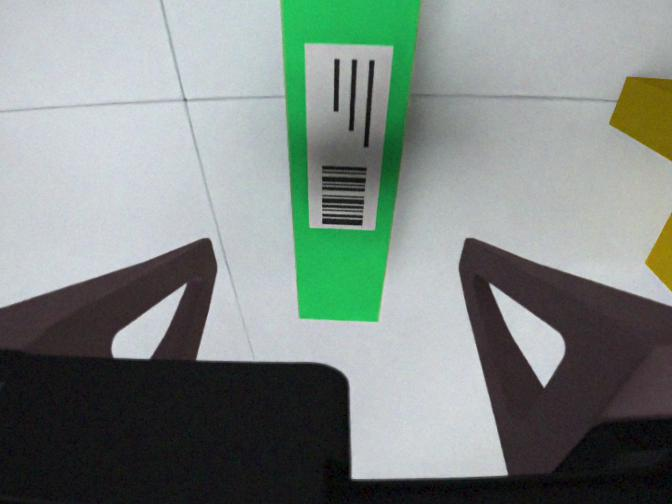

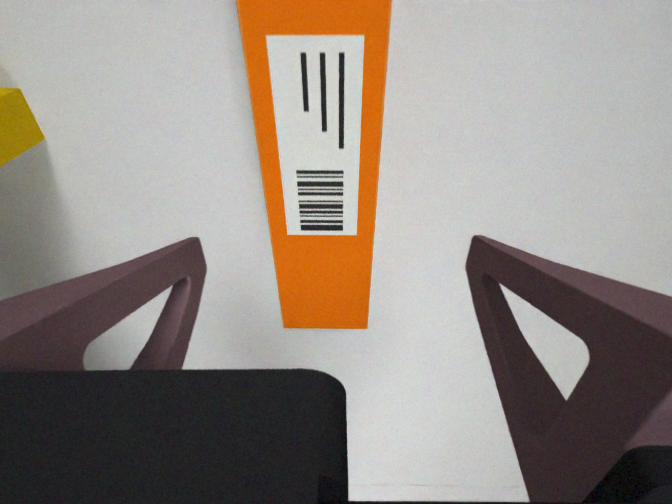

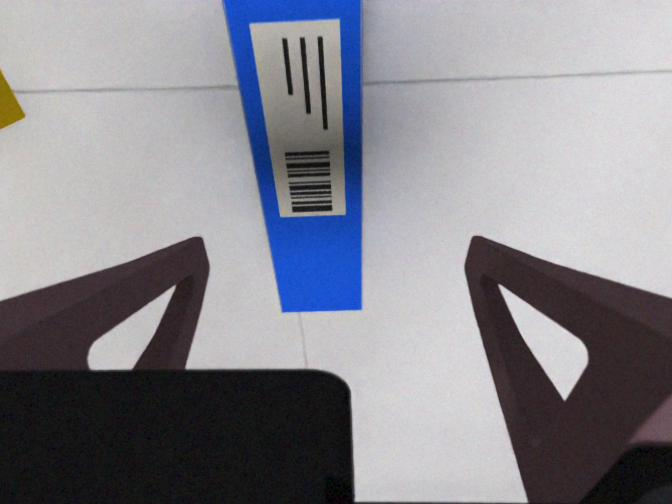

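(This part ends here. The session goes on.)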